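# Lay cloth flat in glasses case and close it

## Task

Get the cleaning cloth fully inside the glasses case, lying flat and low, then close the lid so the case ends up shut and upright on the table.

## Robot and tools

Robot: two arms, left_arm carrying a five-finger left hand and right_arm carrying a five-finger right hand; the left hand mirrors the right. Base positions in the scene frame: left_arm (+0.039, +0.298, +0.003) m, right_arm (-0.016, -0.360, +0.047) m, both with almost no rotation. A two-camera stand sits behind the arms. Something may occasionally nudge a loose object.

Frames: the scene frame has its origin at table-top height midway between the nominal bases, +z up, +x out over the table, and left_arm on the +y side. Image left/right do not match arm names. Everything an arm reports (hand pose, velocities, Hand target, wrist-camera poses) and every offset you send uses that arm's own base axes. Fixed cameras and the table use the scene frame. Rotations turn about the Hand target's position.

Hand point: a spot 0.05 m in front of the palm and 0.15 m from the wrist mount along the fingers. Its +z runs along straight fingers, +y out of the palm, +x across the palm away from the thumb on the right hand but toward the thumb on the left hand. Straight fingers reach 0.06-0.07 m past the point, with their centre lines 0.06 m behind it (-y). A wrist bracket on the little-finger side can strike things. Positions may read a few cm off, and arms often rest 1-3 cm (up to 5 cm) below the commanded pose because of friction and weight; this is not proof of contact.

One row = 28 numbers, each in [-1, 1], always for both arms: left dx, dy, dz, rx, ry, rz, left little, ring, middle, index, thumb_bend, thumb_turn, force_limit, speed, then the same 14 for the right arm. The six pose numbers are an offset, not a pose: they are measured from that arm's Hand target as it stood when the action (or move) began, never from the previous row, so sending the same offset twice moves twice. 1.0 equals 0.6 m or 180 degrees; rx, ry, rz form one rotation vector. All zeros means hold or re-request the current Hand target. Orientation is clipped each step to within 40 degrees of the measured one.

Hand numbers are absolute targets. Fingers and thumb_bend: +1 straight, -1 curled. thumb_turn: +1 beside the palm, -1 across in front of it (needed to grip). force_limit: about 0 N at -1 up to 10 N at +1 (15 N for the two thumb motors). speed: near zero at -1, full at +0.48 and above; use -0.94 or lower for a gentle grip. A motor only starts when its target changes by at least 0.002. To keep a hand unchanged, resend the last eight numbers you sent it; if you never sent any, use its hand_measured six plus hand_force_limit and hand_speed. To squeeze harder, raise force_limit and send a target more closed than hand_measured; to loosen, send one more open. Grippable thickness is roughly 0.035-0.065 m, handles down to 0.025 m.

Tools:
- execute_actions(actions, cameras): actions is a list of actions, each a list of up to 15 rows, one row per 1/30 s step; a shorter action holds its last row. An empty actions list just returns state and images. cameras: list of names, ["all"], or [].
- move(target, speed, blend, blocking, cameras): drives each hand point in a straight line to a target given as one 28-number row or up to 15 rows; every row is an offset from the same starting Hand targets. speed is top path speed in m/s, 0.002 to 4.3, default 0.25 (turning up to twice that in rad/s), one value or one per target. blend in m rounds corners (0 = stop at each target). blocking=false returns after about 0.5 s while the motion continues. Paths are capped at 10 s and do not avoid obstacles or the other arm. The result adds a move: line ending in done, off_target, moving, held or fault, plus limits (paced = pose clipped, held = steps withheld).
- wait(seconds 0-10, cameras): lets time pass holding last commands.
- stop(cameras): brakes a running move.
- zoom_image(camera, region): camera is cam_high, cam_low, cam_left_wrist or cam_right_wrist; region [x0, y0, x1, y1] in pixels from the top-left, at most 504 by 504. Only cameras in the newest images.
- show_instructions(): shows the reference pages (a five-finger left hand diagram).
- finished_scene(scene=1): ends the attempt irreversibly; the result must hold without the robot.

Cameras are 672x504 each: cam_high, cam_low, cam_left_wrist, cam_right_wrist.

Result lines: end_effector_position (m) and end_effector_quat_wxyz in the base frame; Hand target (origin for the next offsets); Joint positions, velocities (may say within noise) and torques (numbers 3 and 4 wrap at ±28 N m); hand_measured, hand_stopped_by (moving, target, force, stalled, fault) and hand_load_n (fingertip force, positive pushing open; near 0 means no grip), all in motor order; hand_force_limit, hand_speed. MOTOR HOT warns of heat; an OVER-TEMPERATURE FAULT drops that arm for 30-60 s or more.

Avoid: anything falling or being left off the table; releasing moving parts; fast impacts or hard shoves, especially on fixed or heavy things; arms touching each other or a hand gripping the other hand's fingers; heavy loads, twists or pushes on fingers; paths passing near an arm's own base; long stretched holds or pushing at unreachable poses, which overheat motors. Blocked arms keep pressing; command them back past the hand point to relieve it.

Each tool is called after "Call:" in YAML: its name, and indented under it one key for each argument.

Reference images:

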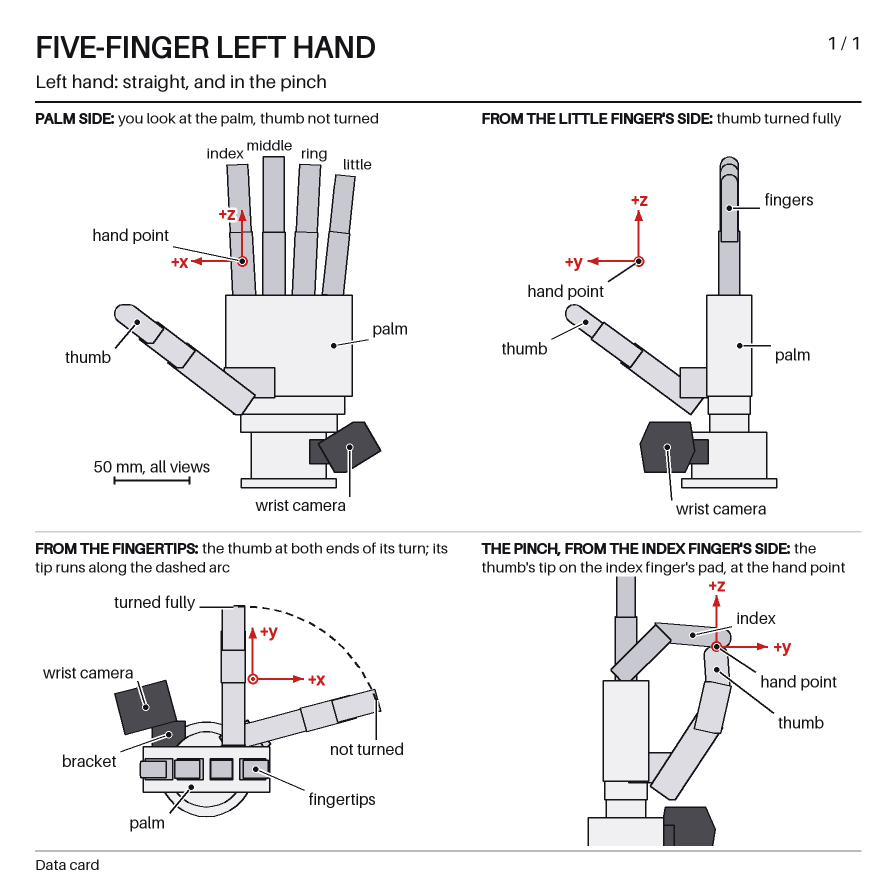

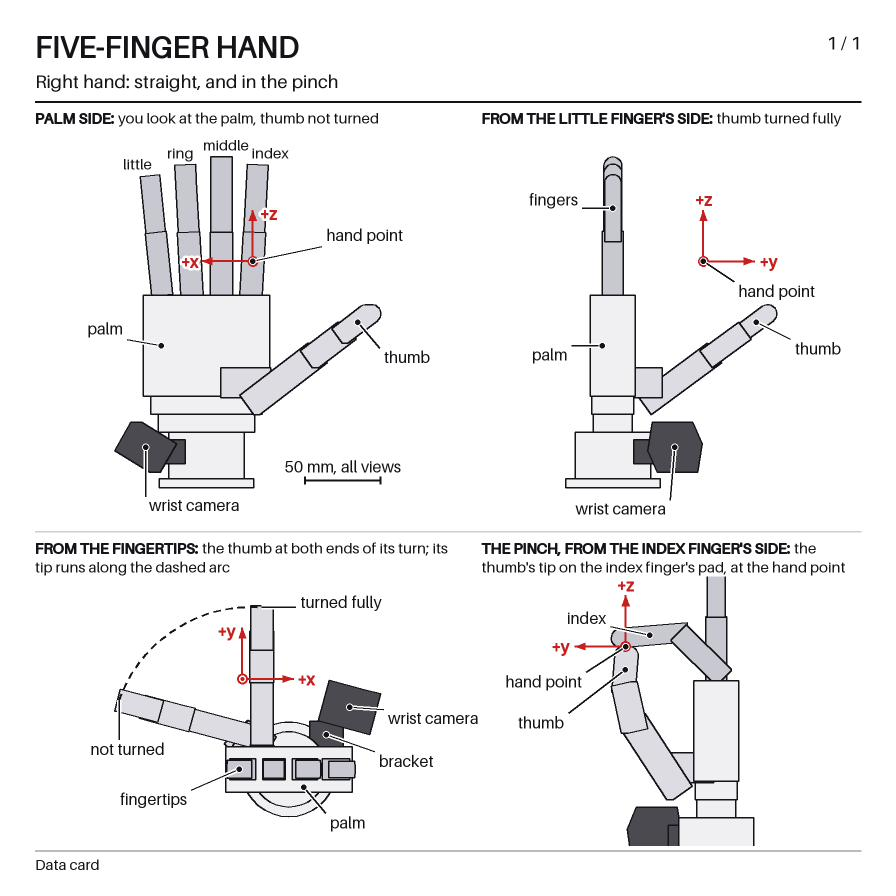

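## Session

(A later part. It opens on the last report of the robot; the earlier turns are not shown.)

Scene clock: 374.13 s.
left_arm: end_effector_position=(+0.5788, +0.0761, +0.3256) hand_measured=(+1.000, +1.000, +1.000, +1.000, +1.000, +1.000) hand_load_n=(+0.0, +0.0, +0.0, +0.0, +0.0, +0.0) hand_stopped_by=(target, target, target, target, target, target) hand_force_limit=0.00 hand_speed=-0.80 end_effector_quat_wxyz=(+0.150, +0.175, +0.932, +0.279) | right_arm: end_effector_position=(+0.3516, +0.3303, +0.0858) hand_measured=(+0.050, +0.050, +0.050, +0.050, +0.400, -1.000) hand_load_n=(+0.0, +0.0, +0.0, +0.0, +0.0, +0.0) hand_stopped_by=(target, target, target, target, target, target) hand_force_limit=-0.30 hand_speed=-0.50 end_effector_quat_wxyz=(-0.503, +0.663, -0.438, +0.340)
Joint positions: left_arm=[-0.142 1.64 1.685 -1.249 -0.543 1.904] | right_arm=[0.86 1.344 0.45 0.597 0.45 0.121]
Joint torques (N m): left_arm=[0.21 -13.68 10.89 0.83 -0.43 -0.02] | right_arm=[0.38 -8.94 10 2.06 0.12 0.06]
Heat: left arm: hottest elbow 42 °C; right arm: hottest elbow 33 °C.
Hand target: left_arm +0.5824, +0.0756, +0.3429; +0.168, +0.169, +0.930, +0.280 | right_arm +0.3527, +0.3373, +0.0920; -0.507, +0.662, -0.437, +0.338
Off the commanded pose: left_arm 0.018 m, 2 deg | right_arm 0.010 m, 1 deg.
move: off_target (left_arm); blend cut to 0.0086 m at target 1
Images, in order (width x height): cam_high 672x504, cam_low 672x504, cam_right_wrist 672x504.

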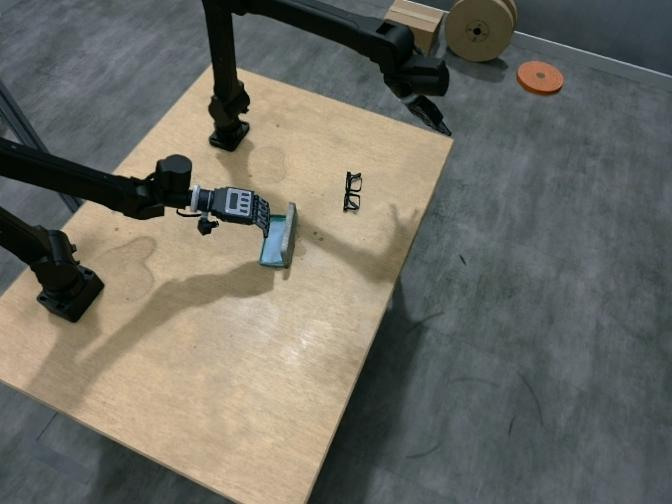

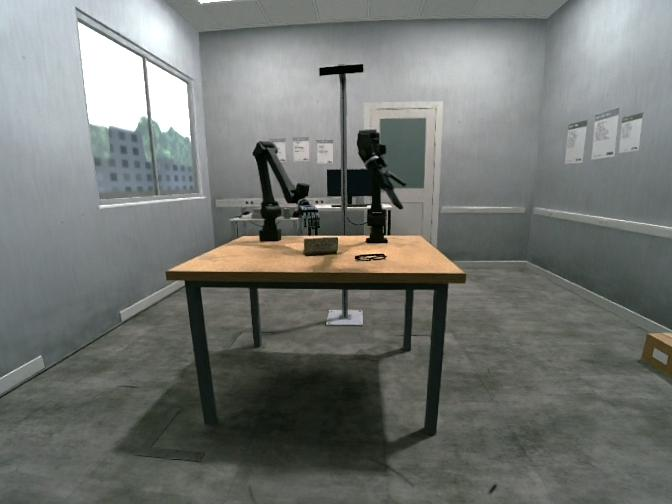

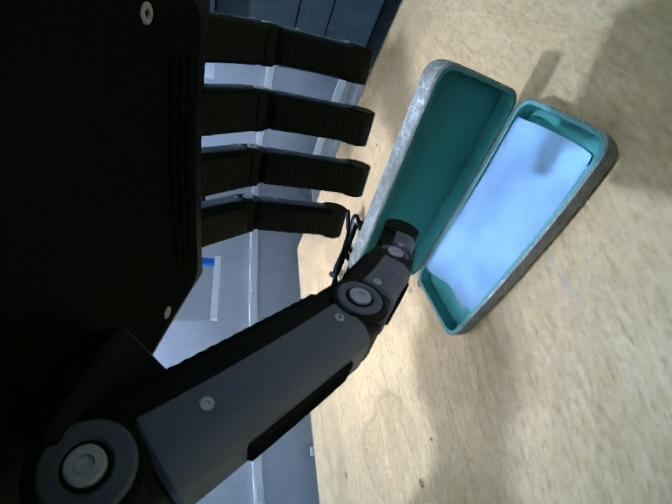

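Call:
move:
  target:
    - [0,0,0,0,0,0,1,1,1,1,1,1,0,-0.8, 0.0,0.0,0.08,0,0,0,1,1,1,1,1,1,-0.3,0]
    - [0,0,0,0,0,0,1,1,1,1,1,1,0,-0.8, 0.0987,-0.2015,0.1217,-0.1252,0.3389,-0.0253,1,1,1,1,1,1,-0.3,0]
  speed: 0.2
  blend: 0.02
  cameras: ["cam_high","cam_low","cam_right_wrist"]

Call:
zoom_image:
  camera: "cam_right_wrist"
  region: [200, 0, 672, 400]

Call:
zoom_image:
  camera: "cam_high"
  region: [240, 180, 320, 280]

Scene clock: 392.13 s.
left_arm: end_effector_position=(+0.5788, +0.0761, +0.3256) hand_measured=(+1.000, +1.000, +1.000, +1.000, +1.000, +1.000) hand_load_n=(+0.0, +0.0, +0.0, +0.0, +0.0, +0.5) hand_stopped_by=(target, target, target, target, target, target) hand_force_limit=0.00 hand_speed=-0.80 end_effector_quat_wxyz=(+0.150, +0.175, +0.932, +0.279) | right_arm: end_effector_position=(+0.3986, +0.2129, +0.1554) hand_measured=(+1.000, +1.000, +1.000, +1.000, +1.000, +1.000) hand_load_n=(+0.0, +0.0, +0.0, +0.0, +0.0, +0.0) hand_stopped_by=(target, target, target, target, target, target) hand_force_limit=-0.30 hand_speed=0.00 end_effector_quat_wxyz=(-0.063, +0.805, -0.588, +0.048)
Joint positions: left_arm=[-0.142 1.64 1.685 -1.249 -0.543 1.904] | right_arm=[0.418 1.573 1.364 -1.204 0.02 0.107]
Joint torques (N m): left_arm=[0.26 -13.68 10.88 0.81 -0.43 -0.02] | right_arm=[-0.67 -13.8 14.82 0.31 -0.06 -0.02]
Heat: left arm: hottest elbow 42 °C; right arm: hottest elbow 34 °C.
Hand target: left_arm +0.5824, +0.0756, +0.3429; +0.168, +0.169, +0.930, +0.280 | right_arm +0.4119, +0.2164, +0.1651; -0.071, +0.806, -0.586, +0.052
Off the commanded pose: left_arm 0.018 m, 2 deg | right_arm 0.017 m, 1 deg.
move: off_target (left_arm, right_arm)
Images, in order (width x height): cam_high 672x504, cam_low 672x504, cam_right_wrist 672x504.

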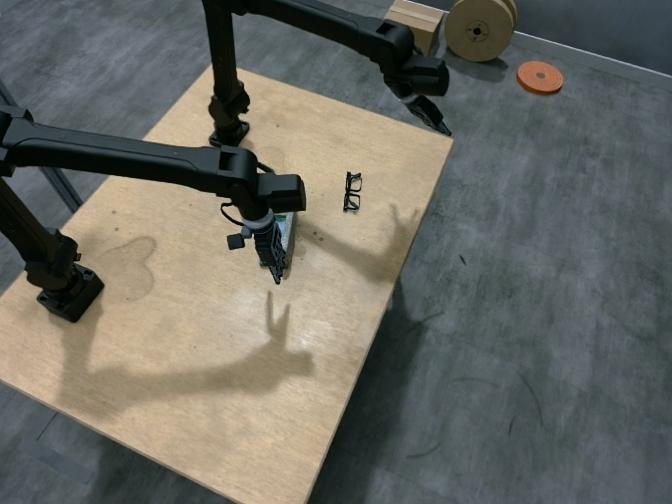

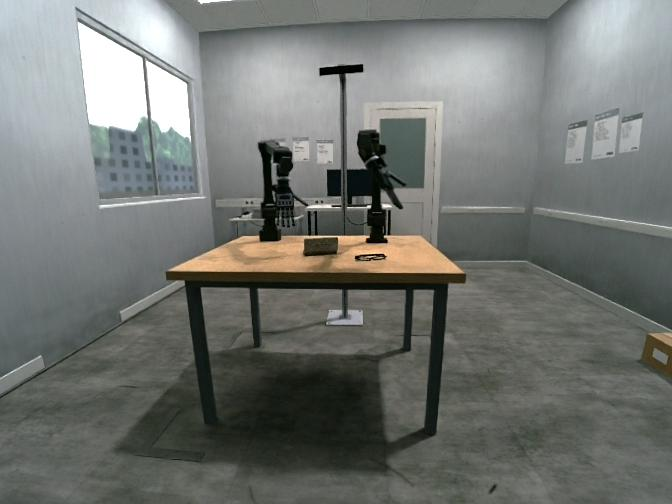

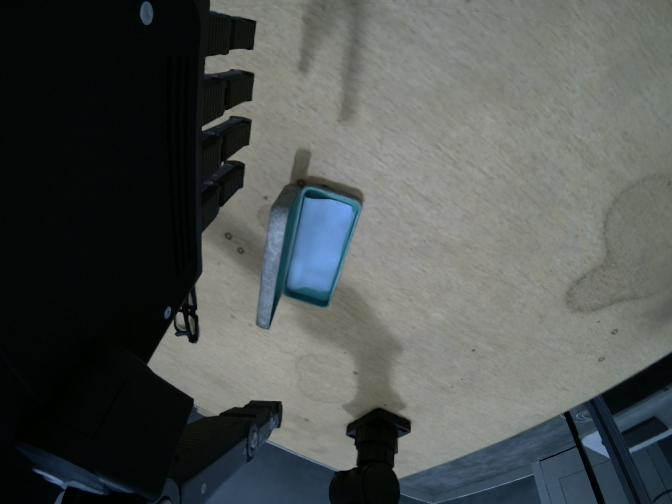

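Scaled by 1.068 from the camera's 672x504 image, which has a finer 960x720 frame.

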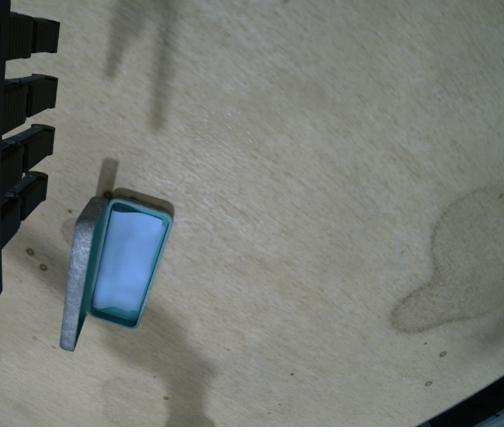

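Scaled by 5.040 from the camera's 672x504 image, which has a finer 960x720 frame.

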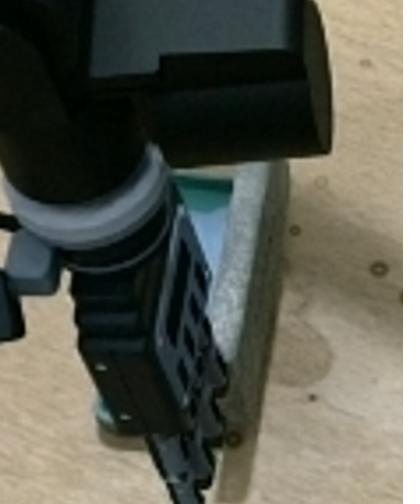

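Call:
zoom_image:
  camera: "cam_right_wrist"
  region: [250, 175, 380, 335]

Scaled by 3.150 from the camera's 672x504 image, which has a finer 960x720 frame.

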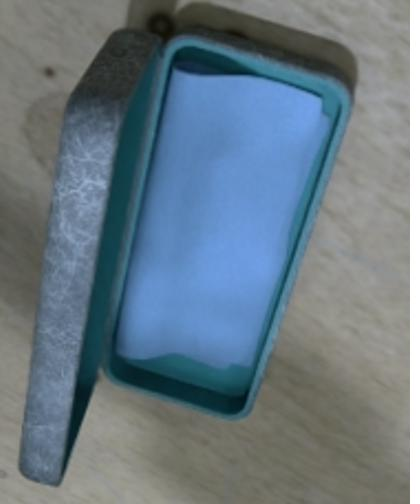

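Call:
move:
  target: [0,0,0,0,0,0,1,1,1,1,1,1,0,-0.8, -0.0165,0.2593,0.0,0,0,0,1,1,1,1,1,1,-0.3,0]
  speed: 0.2
  cameras: ["cam_high","cam_low","cam_right_wrist"]

Call:
zoom_image:
  camera: "cam_high"
  region: [220, 120, 360, 280]

Call:
zoom_image:
  camera: "cam_low"
  region: [280, 180, 380, 265]

Scene clock: 400.23 s.
left_arm: end_effector_position=(+0.5788, +0.0761, +0.3256) hand_measured=(+1.000, +1.000, +1.000, +1.000, +1.000, +1.000) hand_load_n=(+0.0, +0.0, +0.0, +0.0, +0.0, +0.0) hand_stopped_by=(target, target, target, target, target, target) hand_force_limit=0.00 hand_speed=-0.80 end_effector_quat_wxyz=(+0.150, +0.175, +0.932, +0.279) | right_arm: end_effector_position=(+0.3913, +0.3637, +0.1582) hand_measured=(+1.000, +1.000, +1.000, +1.000, +1.000, +1.000) hand_load_n=(+0.0, +0.0, +0.0, +0.0, +0.0, +0.0) hand_stopped_by=(target, target, target, target, target, target) hand_force_limit=-0.30 hand_speed=0.00 end_effector_quat_wxyz=(-0.064, +0.809, -0.582, +0.049)
Joint positions: left_arm=[-0.142 1.64 1.685 -1.249 -0.543 1.904] | right_arm=[0.679 1.761 1.612 -1.271 0.061 0.351]
Joint velocities: left_arm=[0.015 -0.005 -0.007 0.007 -0.154 0.066] | right_arm=[within noise]
Joint torques (N m): left_arm=[0.21 -13.68 10.89 0.83 -0.43 -0.02] | right_arm=[-0.5 -16.79 14.97 0.43 0.08 0.13]
Heat: left arm: hottest elbow 42 °C; right arm: hottest elbow 36 °C.
Hand target: left_arm +0.5824, +0.0756, +0.3429; +0.168, +0.169, +0.930, +0.280 | right_arm +0.4021, +0.3720, +0.1652; -0.071, +0.806, -0.586, +0.052
Off the commanded pose: left_arm 0.018 m, 2 deg | right_arm 0.015 m, 1 deg.
move: off_target (left_arm, right_arm)
Images, in order (width x height): cam_high 672x504, cam_low 672x504, cam_right_wrist 672x504.

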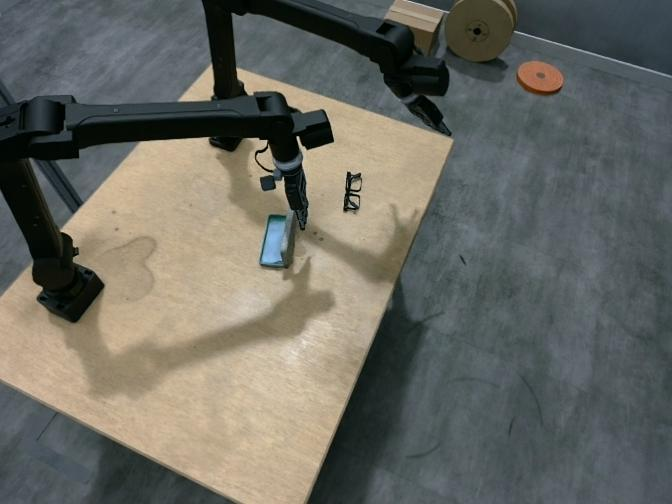

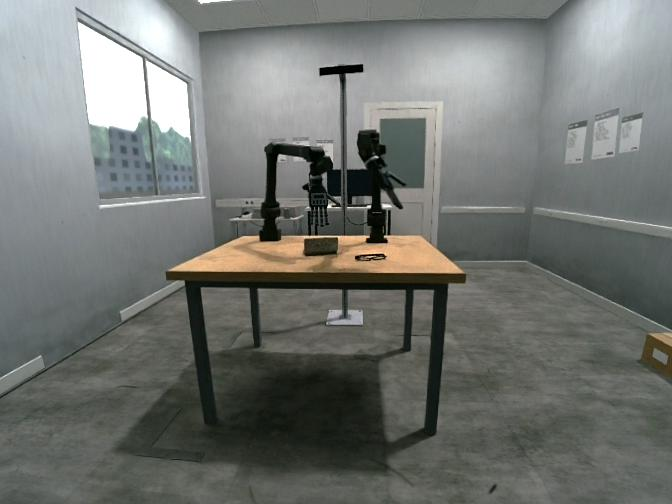

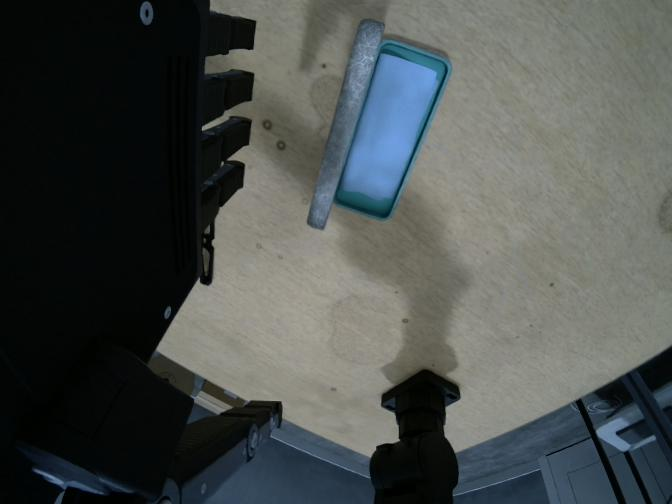

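Scaled by 3.150 from the camera's 672x504 image, which has a finer 960x720 frame.

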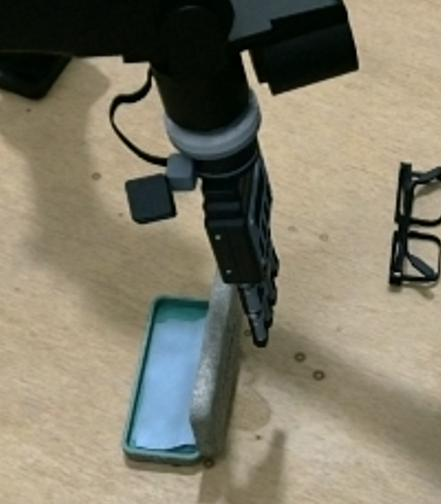

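Scaled by 5.040 from the camera's 672x504 image, which has a finer 960x720 frame.

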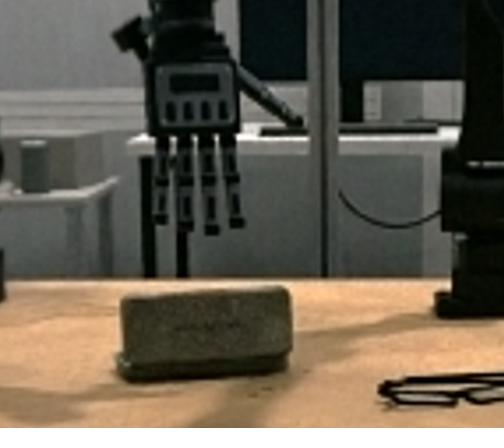

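Call:
move:
  target: [0,0,0,0,0,0,1,1,1,1,1,1,0,-0.8, 0.0,0.0,-0.15,0,0,0,1,1,1,1,1,1,-0.3,0]
  speed: 0.12
  cameras: ["cam_high","cam_low","cam_right_wrist"]

Call:
zoom_image:
  camera: "cam_high"
  region: [220, 150, 340, 280]

Call:
zoom_image:
  camera: "cam_low"
  region: [280, 190, 370, 265]

Scene clock: 408.47 s.
left_arm: end_effector_position=(+0.5788, +0.0761, +0.3256) hand_measured=(+1.000, +1.000, +1.000, +1.000, +1.000, +1.000) hand_load_n=(+0.0, +0.0, +0.0, +0.5, +0.0, +0.0) hand_stopped_by=(target, target, target, target, target, target) hand_force_limit=0.00 hand_speed=-0.80 end_effector_quat_wxyz=(+0.150, +0.175, +0.932, +0.279) | right_arm: end_effector_position=(+0.3993, +0.3701, +0.0835) hand_measured=(+1.000, +1.000, +1.000, +1.000, +1.000, +1.000) hand_load_n=(+0.0, +0.0, +0.0, +0.0, +0.0, +0.0) hand_stopped_by=(target, target, target, target, target, target) hand_force_limit=-0.30 hand_speed=0.00 end_effector_quat_wxyz=(-0.071, +0.808, -0.582, +0.051)
Joint positions: left_arm=[-0.142 1.64 1.685 -1.249 -0.543 1.904] | right_arm=[0.679 1.823 1.498 -1.08 0.061 0.351]
Joint torques (N m): left_arm=[0.21 -13.68 10.89 0.83 -0.43 -0.02] | right_arm=[-0.62 -17.73 10.07 1.83 0.09 0.11]
Heat: left arm: hottest elbow 42 °C; right arm: hottest elbow 37 °C.
Hand target: left_arm +0.5824, +0.0756, +0.3429; +0.168, +0.169, +0.930, +0.280 | right_arm +0.4021, +0.3719, +0.0753; -0.071, +0.806, -0.586, +0.052
Off the commanded pose: left_arm 0.018 m, 2 deg | right_arm 0.009 m, 1 deg.
move: off_target (left_arm)
Images, in order (width x height): cam_high 672x504, cam_low 672x504, cam_right_wrist 672x504.

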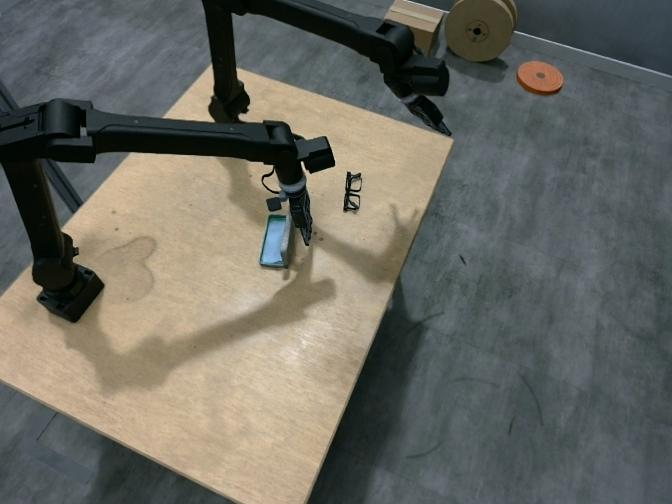

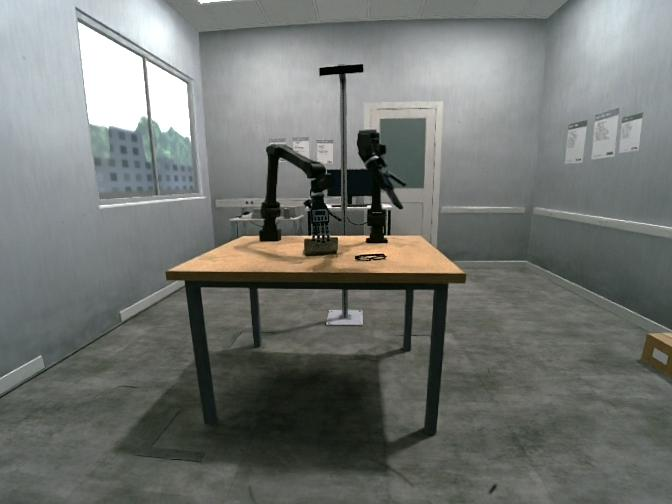

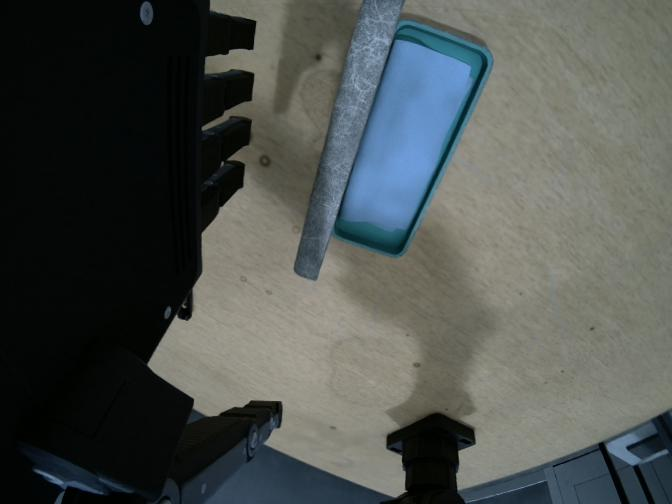

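Scaled by 3.877 from the camera's 672x504 image, which has a finer 960x720 frame.

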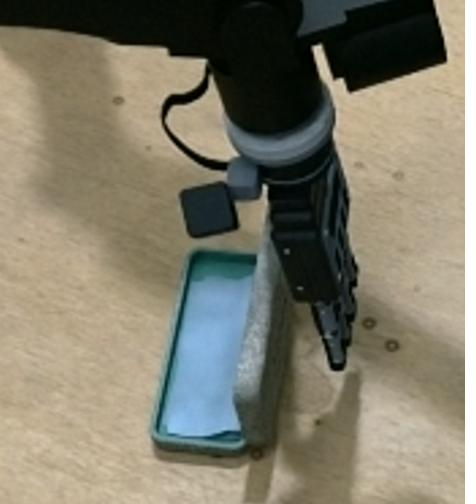

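Scaled by 5.600 from the camera's 672x504 image, which has a finer 960x720 frame.

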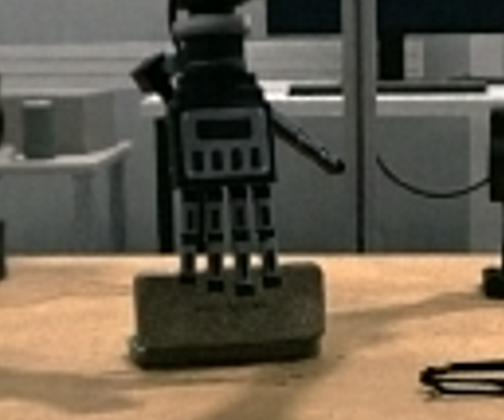

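Call:
move:
  target: [0,0,0,0,0,0,1,1,1,1,1,1,0,-0.8, -0.058,-0.019,0.005,0,0,0,1,1,1,1,1,1,-0.3,0]
  speed: 0.08
  cameras: ["cam_high","cam_right_wrist"]

Call:
zoom_image:
  camera: "cam_high"
  region: [220, 150, 340, 280]

Scene clock: 413.23 s.
left_arm: end_effector_position=(+0.5788, +0.0761, +0.3256) hand_measured=(+1.000, +1.000, +1.000, +1.000, +1.000, +1.000) hand_load_n=(+0.0, +0.0, +0.0, +0.0, +0.0, +0.0) hand_stopped_by=(target, target, target, target, target, target) hand_force_limit=0.00 hand_speed=-0.80 end_effector_quat_wxyz=(+0.150, +0.175, +0.932, +0.279) | right_arm: end_effector_position=(+0.3678, +0.3570, +0.0800) hand_measured=(+1.000, +1.000, +1.000, +1.000, +1.000, +1.000) hand_load_n=(+0.0, +0.0, +0.0, +0.0, +0.0, +0.0) hand_stopped_by=(target, target, target, target, target, target) hand_force_limit=-0.30 hand_speed=0.00 end_effector_quat_wxyz=(-0.066, +0.807, -0.585, +0.050)
Joint positions: left_arm=[-0.142 1.64 1.685 -1.249 -0.543 1.904] | right_arm=[0.697 1.753 1.389 -1.054 0.065 0.375]
Joint torques (N m): left_arm=[0.21 -13.68 10.89 0.83 -0.43 -0.02] | right_arm=[0.09 -17.73 9.65 1.7 0.08 0.1]
Heat: left arm: hottest elbow 42 °C; right arm: hottest elbow 38 °C.
Hand target: left_arm +0.5824, +0.0756, +0.3429; +0.168, +0.169, +0.930, +0.280 | right_arm +0.3673, +0.3605, +0.0782; -0.071, +0.806, -0.586, +0.052
Off the commanded pose: left_arm 0.018 m, 2 deg | right_arm 0.004 m, 1 deg.
move: off_target (left_arm)
Images, in order (width x height): cam_high 672x504, cam_right_wrist 672x504.

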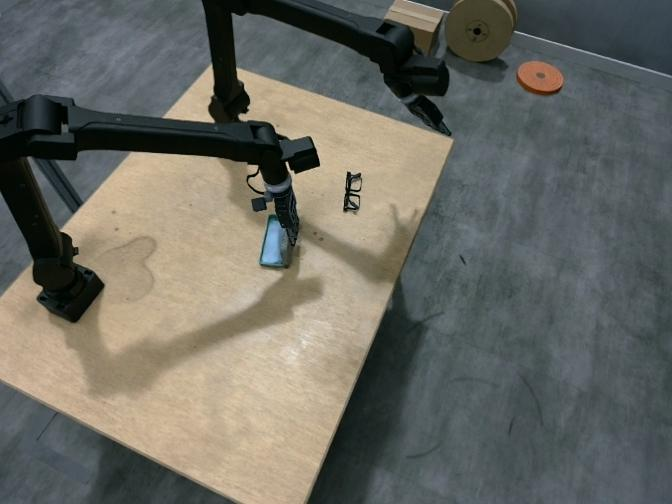

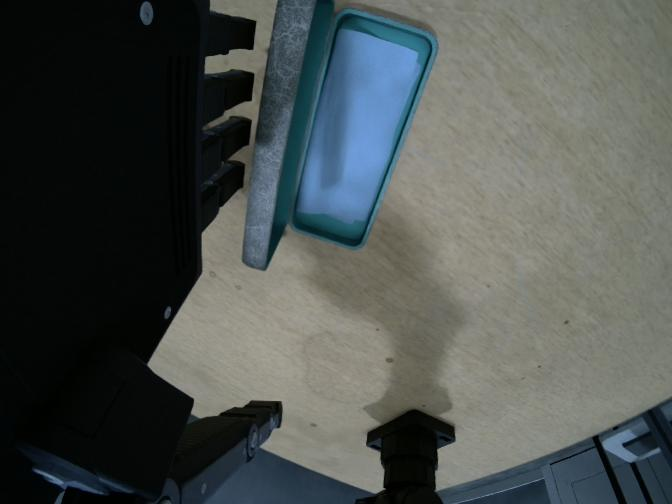

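Scaled by 3.877 from the camera's 672x504 image, which has a finer 960x720 frame.

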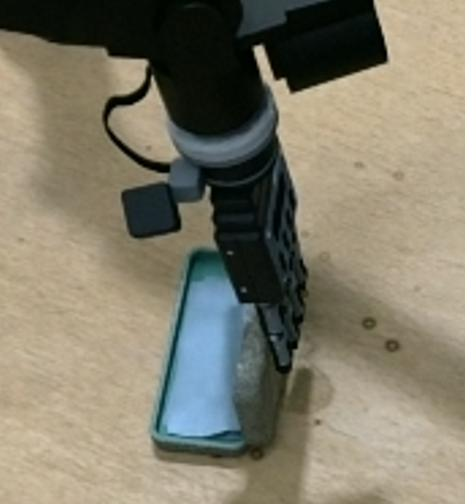

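Call:
move:
  target: [0,0,0,0,0,0,1,1,1,1,1,1,0,-0.8, -0.045,-0.015,0.0,0,0,0,1,1,1,1,1,1,-0.3,0]
  speed: 0.05
  cameras: ["cam_high","cam_low","cam_right_wrist"]

Call:
zoom_image:
  camera: "cam_low"
  region: [280, 190, 370, 265]

Scene clock: 415.07 s.
left_arm: end_effector_position=(+0.5788, +0.0761, +0.3256) hand_measured=(+1.000, +1.000, +1.000, +1.000, +1.000, +1.000) hand_load_n=(+0.0, +0.0, +0.0, +0.0, +0.0, +0.0) hand_stopped_by=(target, target, target, target, target, target) hand_force_limit=0.00 hand_speed=-0.80 end_effector_quat_wxyz=(+0.150, +0.175, +0.932, +0.279) | right_arm: end_effector_position=(+0.3421, +0.3479, +0.0783) hand_measured=(+1.000, +1.000, +1.000, +1.000, +1.000, +1.000) hand_load_n=(+0.0, +0.0, +0.0, +0.0, +0.0, +0.0) hand_stopped_by=(target, target, target, target, target, target) hand_force_limit=-0.30 hand_speed=0.00 end_effector_quat_wxyz=(-0.065, +0.807, -0.585, +0.051)
Joint positions: left_arm=[-0.142 1.64 1.685 -1.249 -0.543 1.904] | right_arm=[0.716 1.694 1.305 -1.032 0.069 0.396]
Joint torques (N m): left_arm=[0.21 -13.68 10.89 0.83 -0.43 -0.02] | right_arm=[0.79 -17.03 9.28 1.47 0.06 0.11]
Heat: left arm: hottest elbow 42 °C; right arm: hottest elbow 38 °C.
Hand target: left_arm +0.5824, +0.0756, +0.3429; +0.168, +0.169, +0.930, +0.280 | right_arm +0.3402, +0.3515, +0.0781; -0.071, +0.806, -0.586, +0.052
Off the commanded pose: left_arm 0.018 m, 2 deg | right_arm 0.004 m, 1 deg.
move: off_target (left_arm)
Images, in order (width x height): cam_high 672x504, cam_low 672x504, cam_right_wrist 672x504.

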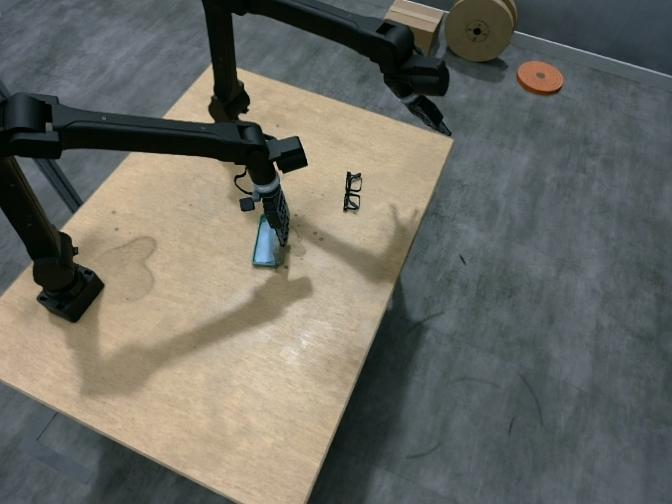

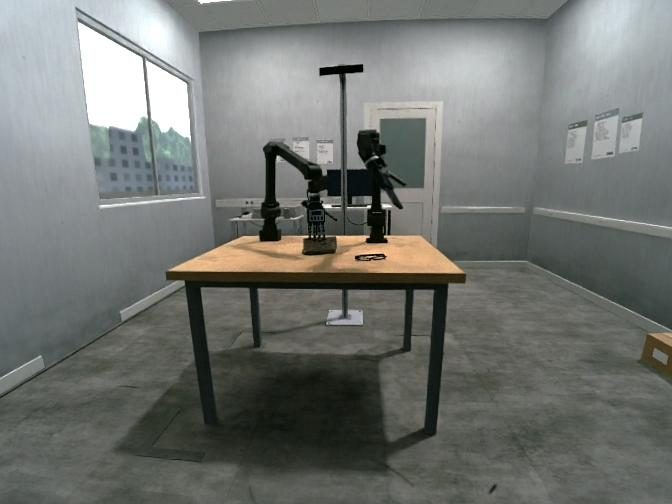

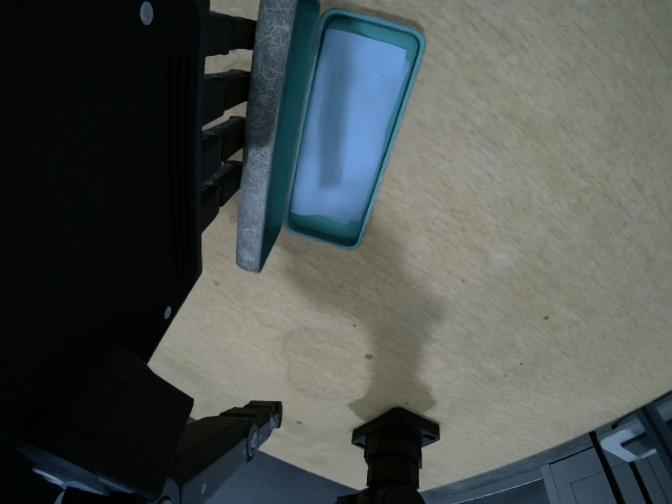

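Scaled by 5.600 from the camera's 672x504 image, which has a finer 960x720 frame.

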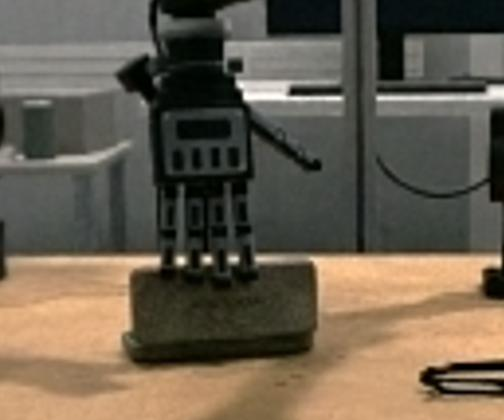

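Call:
execute_actions:
  actions: []

Scene clock: 419.80 s.
left_arm: end_effector_position=(+0.5788, +0.0761, +0.3256) hand_measured=(+1.000, +1.000, +1.000, +1.000, +1.000, +1.000) hand_load_n=(+0.0, +0.0, +0.0, +0.0, +0.0, +0.0) hand_stopped_by=(target, target, target, target, target, target) hand_force_limit=0.00 hand_speed=-0.80 end_effector_quat_wxyz=(+0.150, +0.175, +0.932, +0.279) | right_arm: end_effector_position=(+0.3422, +0.3480, +0.0783) hand_measured=(+1.000, +1.000, +1.000, +1.000, +1.000, +1.000) hand_load_n=(+0.0, +0.0, +0.0, +0.0, +0.0, +0.0) hand_stopped_by=(target, target, target, target, target, target) hand_force_limit=-0.30 hand_speed=0.00 end_effector_quat_wxyz=(-0.065, +0.807, -0.585, +0.051)
Joint positions: left_arm=[-0.142 1.64 1.685 -1.249 -0.543 1.904] | right_arm=[0.716 1.694 1.305 -1.032 0.069 0.396]
Joint velocities: within noise
Joint torques (N m): left_arm=[0.21 -13.68 10.89 0.83 -0.43 -0.02] | right_arm=[0.26 -17.26 9.31 1.57 0.05 0.11]
Heat: left arm: hottest elbow 42 °C; right arm: hottest elbow 37 °C.
Hand target: left_arm +0.5824, +0.0756, +0.3429; +0.168, +0.169, +0.930, +0.280 | right_arm +0.3403, +0.3516, +0.0781; -0.071, +0.806, -0.586, +0.052
Off the commanded pose: left_arm 0.018 m, 2 deg | right_arm 0.004 m, 1 deg.

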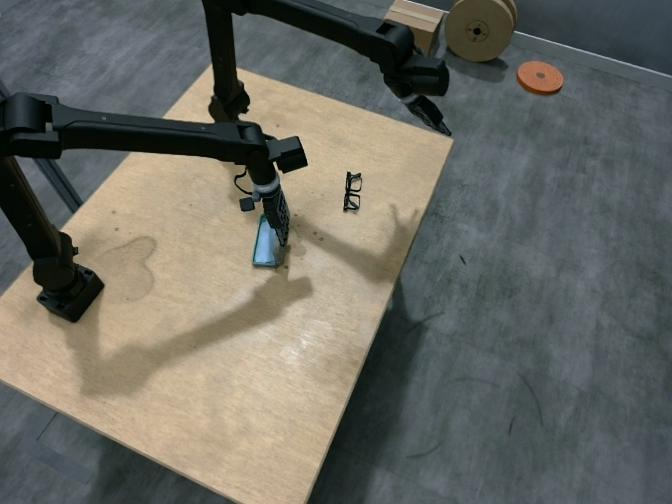

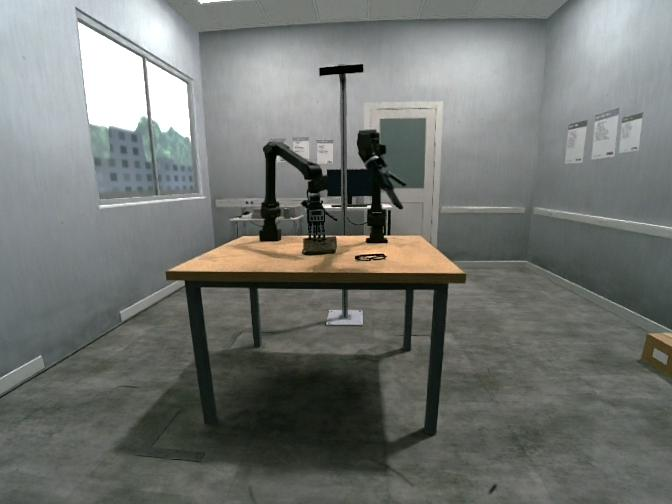

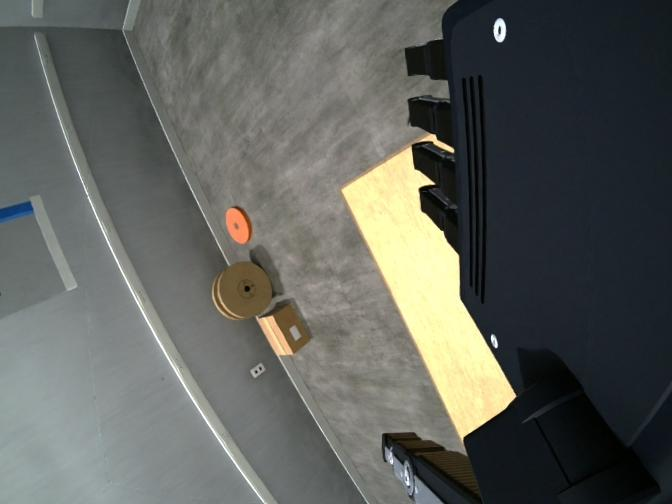

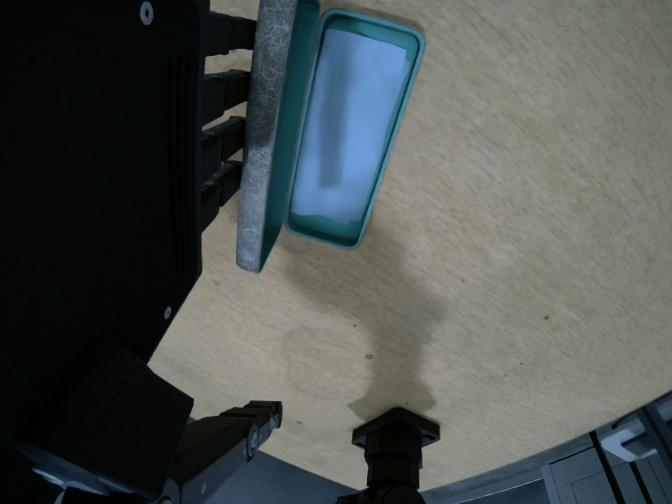

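Call:
zoom_image:
  camera: "cam_right_wrist"
  region: [180, 0, 480, 300]

Call:
zoom_image:
  camera: "cam_low"
  region: [270, 180, 400, 280]

Call:
zoom_image:
  camera: "cam_high"
  region: [210, 160, 370, 290]

Scaled by 1.680 from the camera's 672x504 image, which has a finer 960x720 frame.

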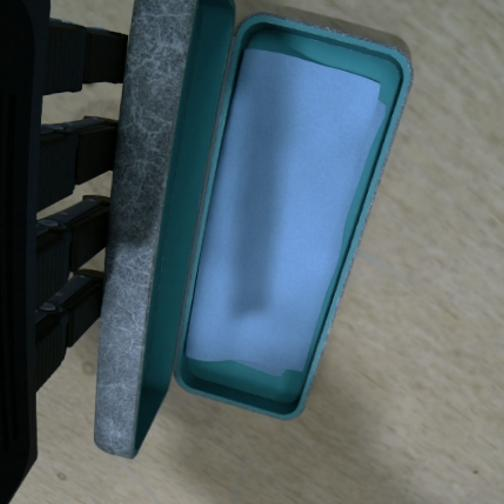

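Scaled by 3.877 from the camera's 672x504 image, which has a finer 960x720 frame.

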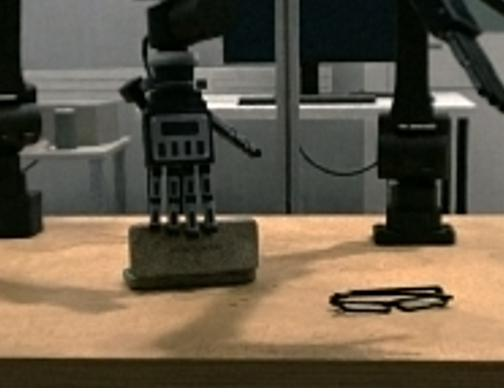

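Scaled by 3.150 from the camera's 672x504 image, which has a finer 960x720 frame.

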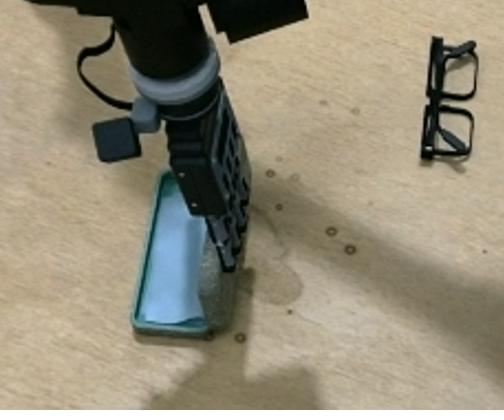

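Call:
move:
  target:
    - [0,0,0,0,0,0,1,1,1,1,1,1,0,-0.8,0.0235,0.0085,0,0,0,0,1,1,1,1,1,1,-0.3,0]
    - [0,0,0,0,0,0,1,1,1,1,1,1,0,-0.8,0.0235,0.0085,0.1167,0,0,0,1,1,1,1,1,1,-0.3,0]
    - [0,0,0,0,0,0,1,1,1,1,1,1,0,-0.8,0.0122,0.0078,0.125,0.0904,-0.2624,0.0104,1,1,1,1,1,1,-0.3,0]
    - [0,0,0,0,0,0,1,1,1,1,1,1,0,-0.8,0.0122,0.0078,0.0082,0.0904,-0.2624,0.0104,1,1,1,1,1,1,-0.3,0]
  speed: [0.08,0.15,0.2,0.12]
  blend: [0.005,0.02,0.02,0]
  cameras: ["all"]

Scene clock: 461.70 s.
left_arm: end_effector_position=(+0.5788, +0.0761, +0.3256) hand_measured=(+1.000, +1.000, +1.000, +1.000, +1.000, +1.000) hand_load_n=(+0.0, +0.0, +0.0, +0.0, +0.0, +0.0) hand_stopped_by=(target, target, target, target, target, target) hand_force_limit=0.00 hand_speed=-0.80 end_effector_quat_wxyz=(+0.150, +0.175, +0.932, +0.279) | right_arm: end_effector_position=(+0.3482, +0.3526, +0.0854) hand_measured=(+1.000, +1.000, +1.000, +1.000, +1.000, +1.000) hand_load_n=(+0.0, +0.0, +0.0, +0.0, +0.0, -0.5) hand_stopped_by=(target, target, target, target, target, target) hand_force_limit=-0.30 hand_speed=0.00 end_effector_quat_wxyz=(-0.406, +0.707, -0.503, +0.286)
Joint positions: left_arm=[-0.142 1.64 1.685 -1.249 -0.543 1.904] | right_arm=[0.881 1.335 0.665 0.07 0.46 0.3]
Joint torques (N m): left_arm=[0.21 -13.68 10.89 0.83 -0.43 -0.01] | right_arm=[-0.21 -9.17 9.51 3.44 0.24 -0.09]
Heat: left arm: hottest elbow 43 °C; right arm: hottest elbow 36 °C.
Hand target: left_arm +0.5824, +0.0756, +0.3429; +0.168, +0.169, +0.930, +0.280 | right_arm +0.3475, +0.3562, +0.0829; -0.409, +0.709, -0.497, +0.287
Off the commanded pose: left_arm 0.018 m, 2 deg | right_arm 0.004 m, 1 deg.
move: off_target (left_arm)

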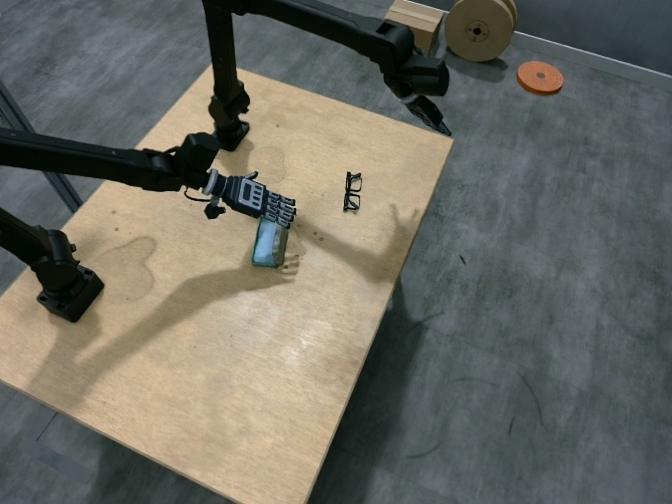

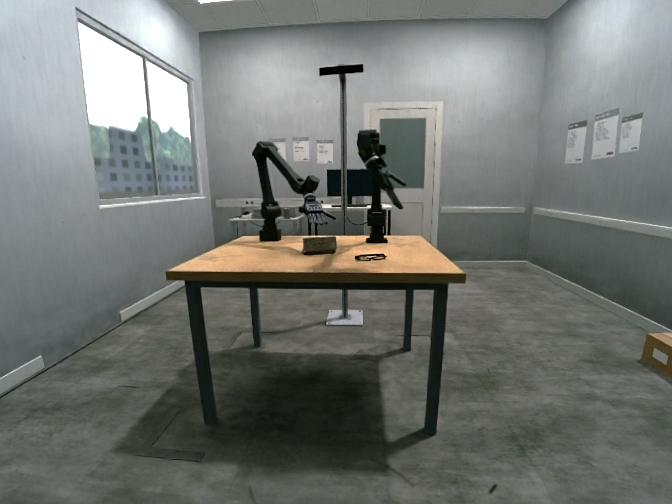

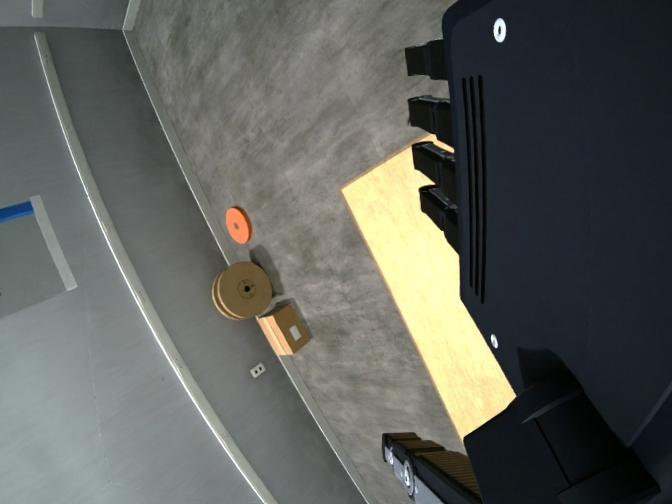

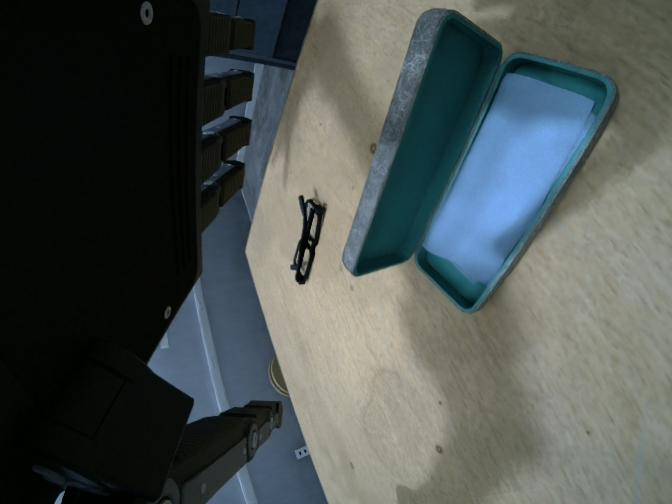

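Call:
zoom_image:
  camera: "cam_right_wrist"
  region: [320, 0, 640, 320]

Call:
zoom_image:
  camera: "cam_high"
  region: [210, 160, 340, 290]

Scaled by 1.575 from the camera's 672x504 image, which has a finer 960x720 frame.

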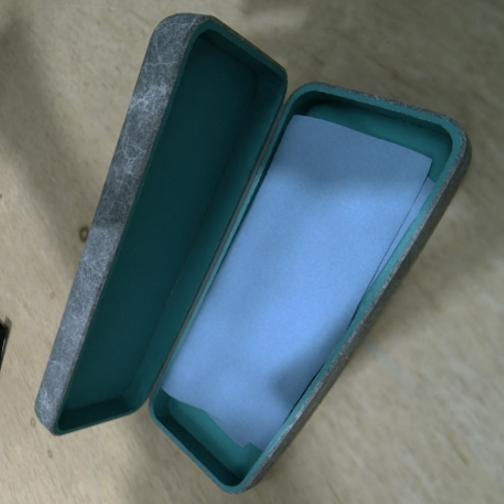

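Scaled by 3.877 from the camera's 672x504 image, which has a finer 960x720 frame.

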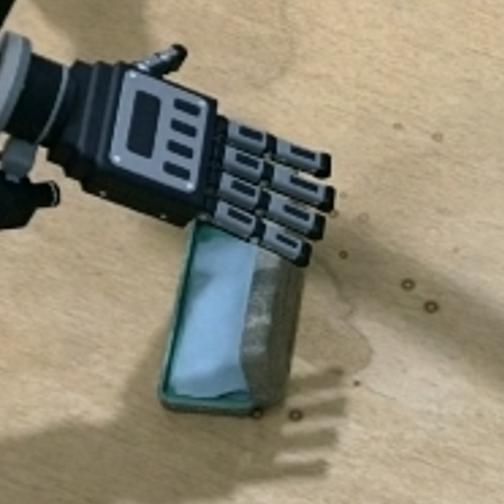

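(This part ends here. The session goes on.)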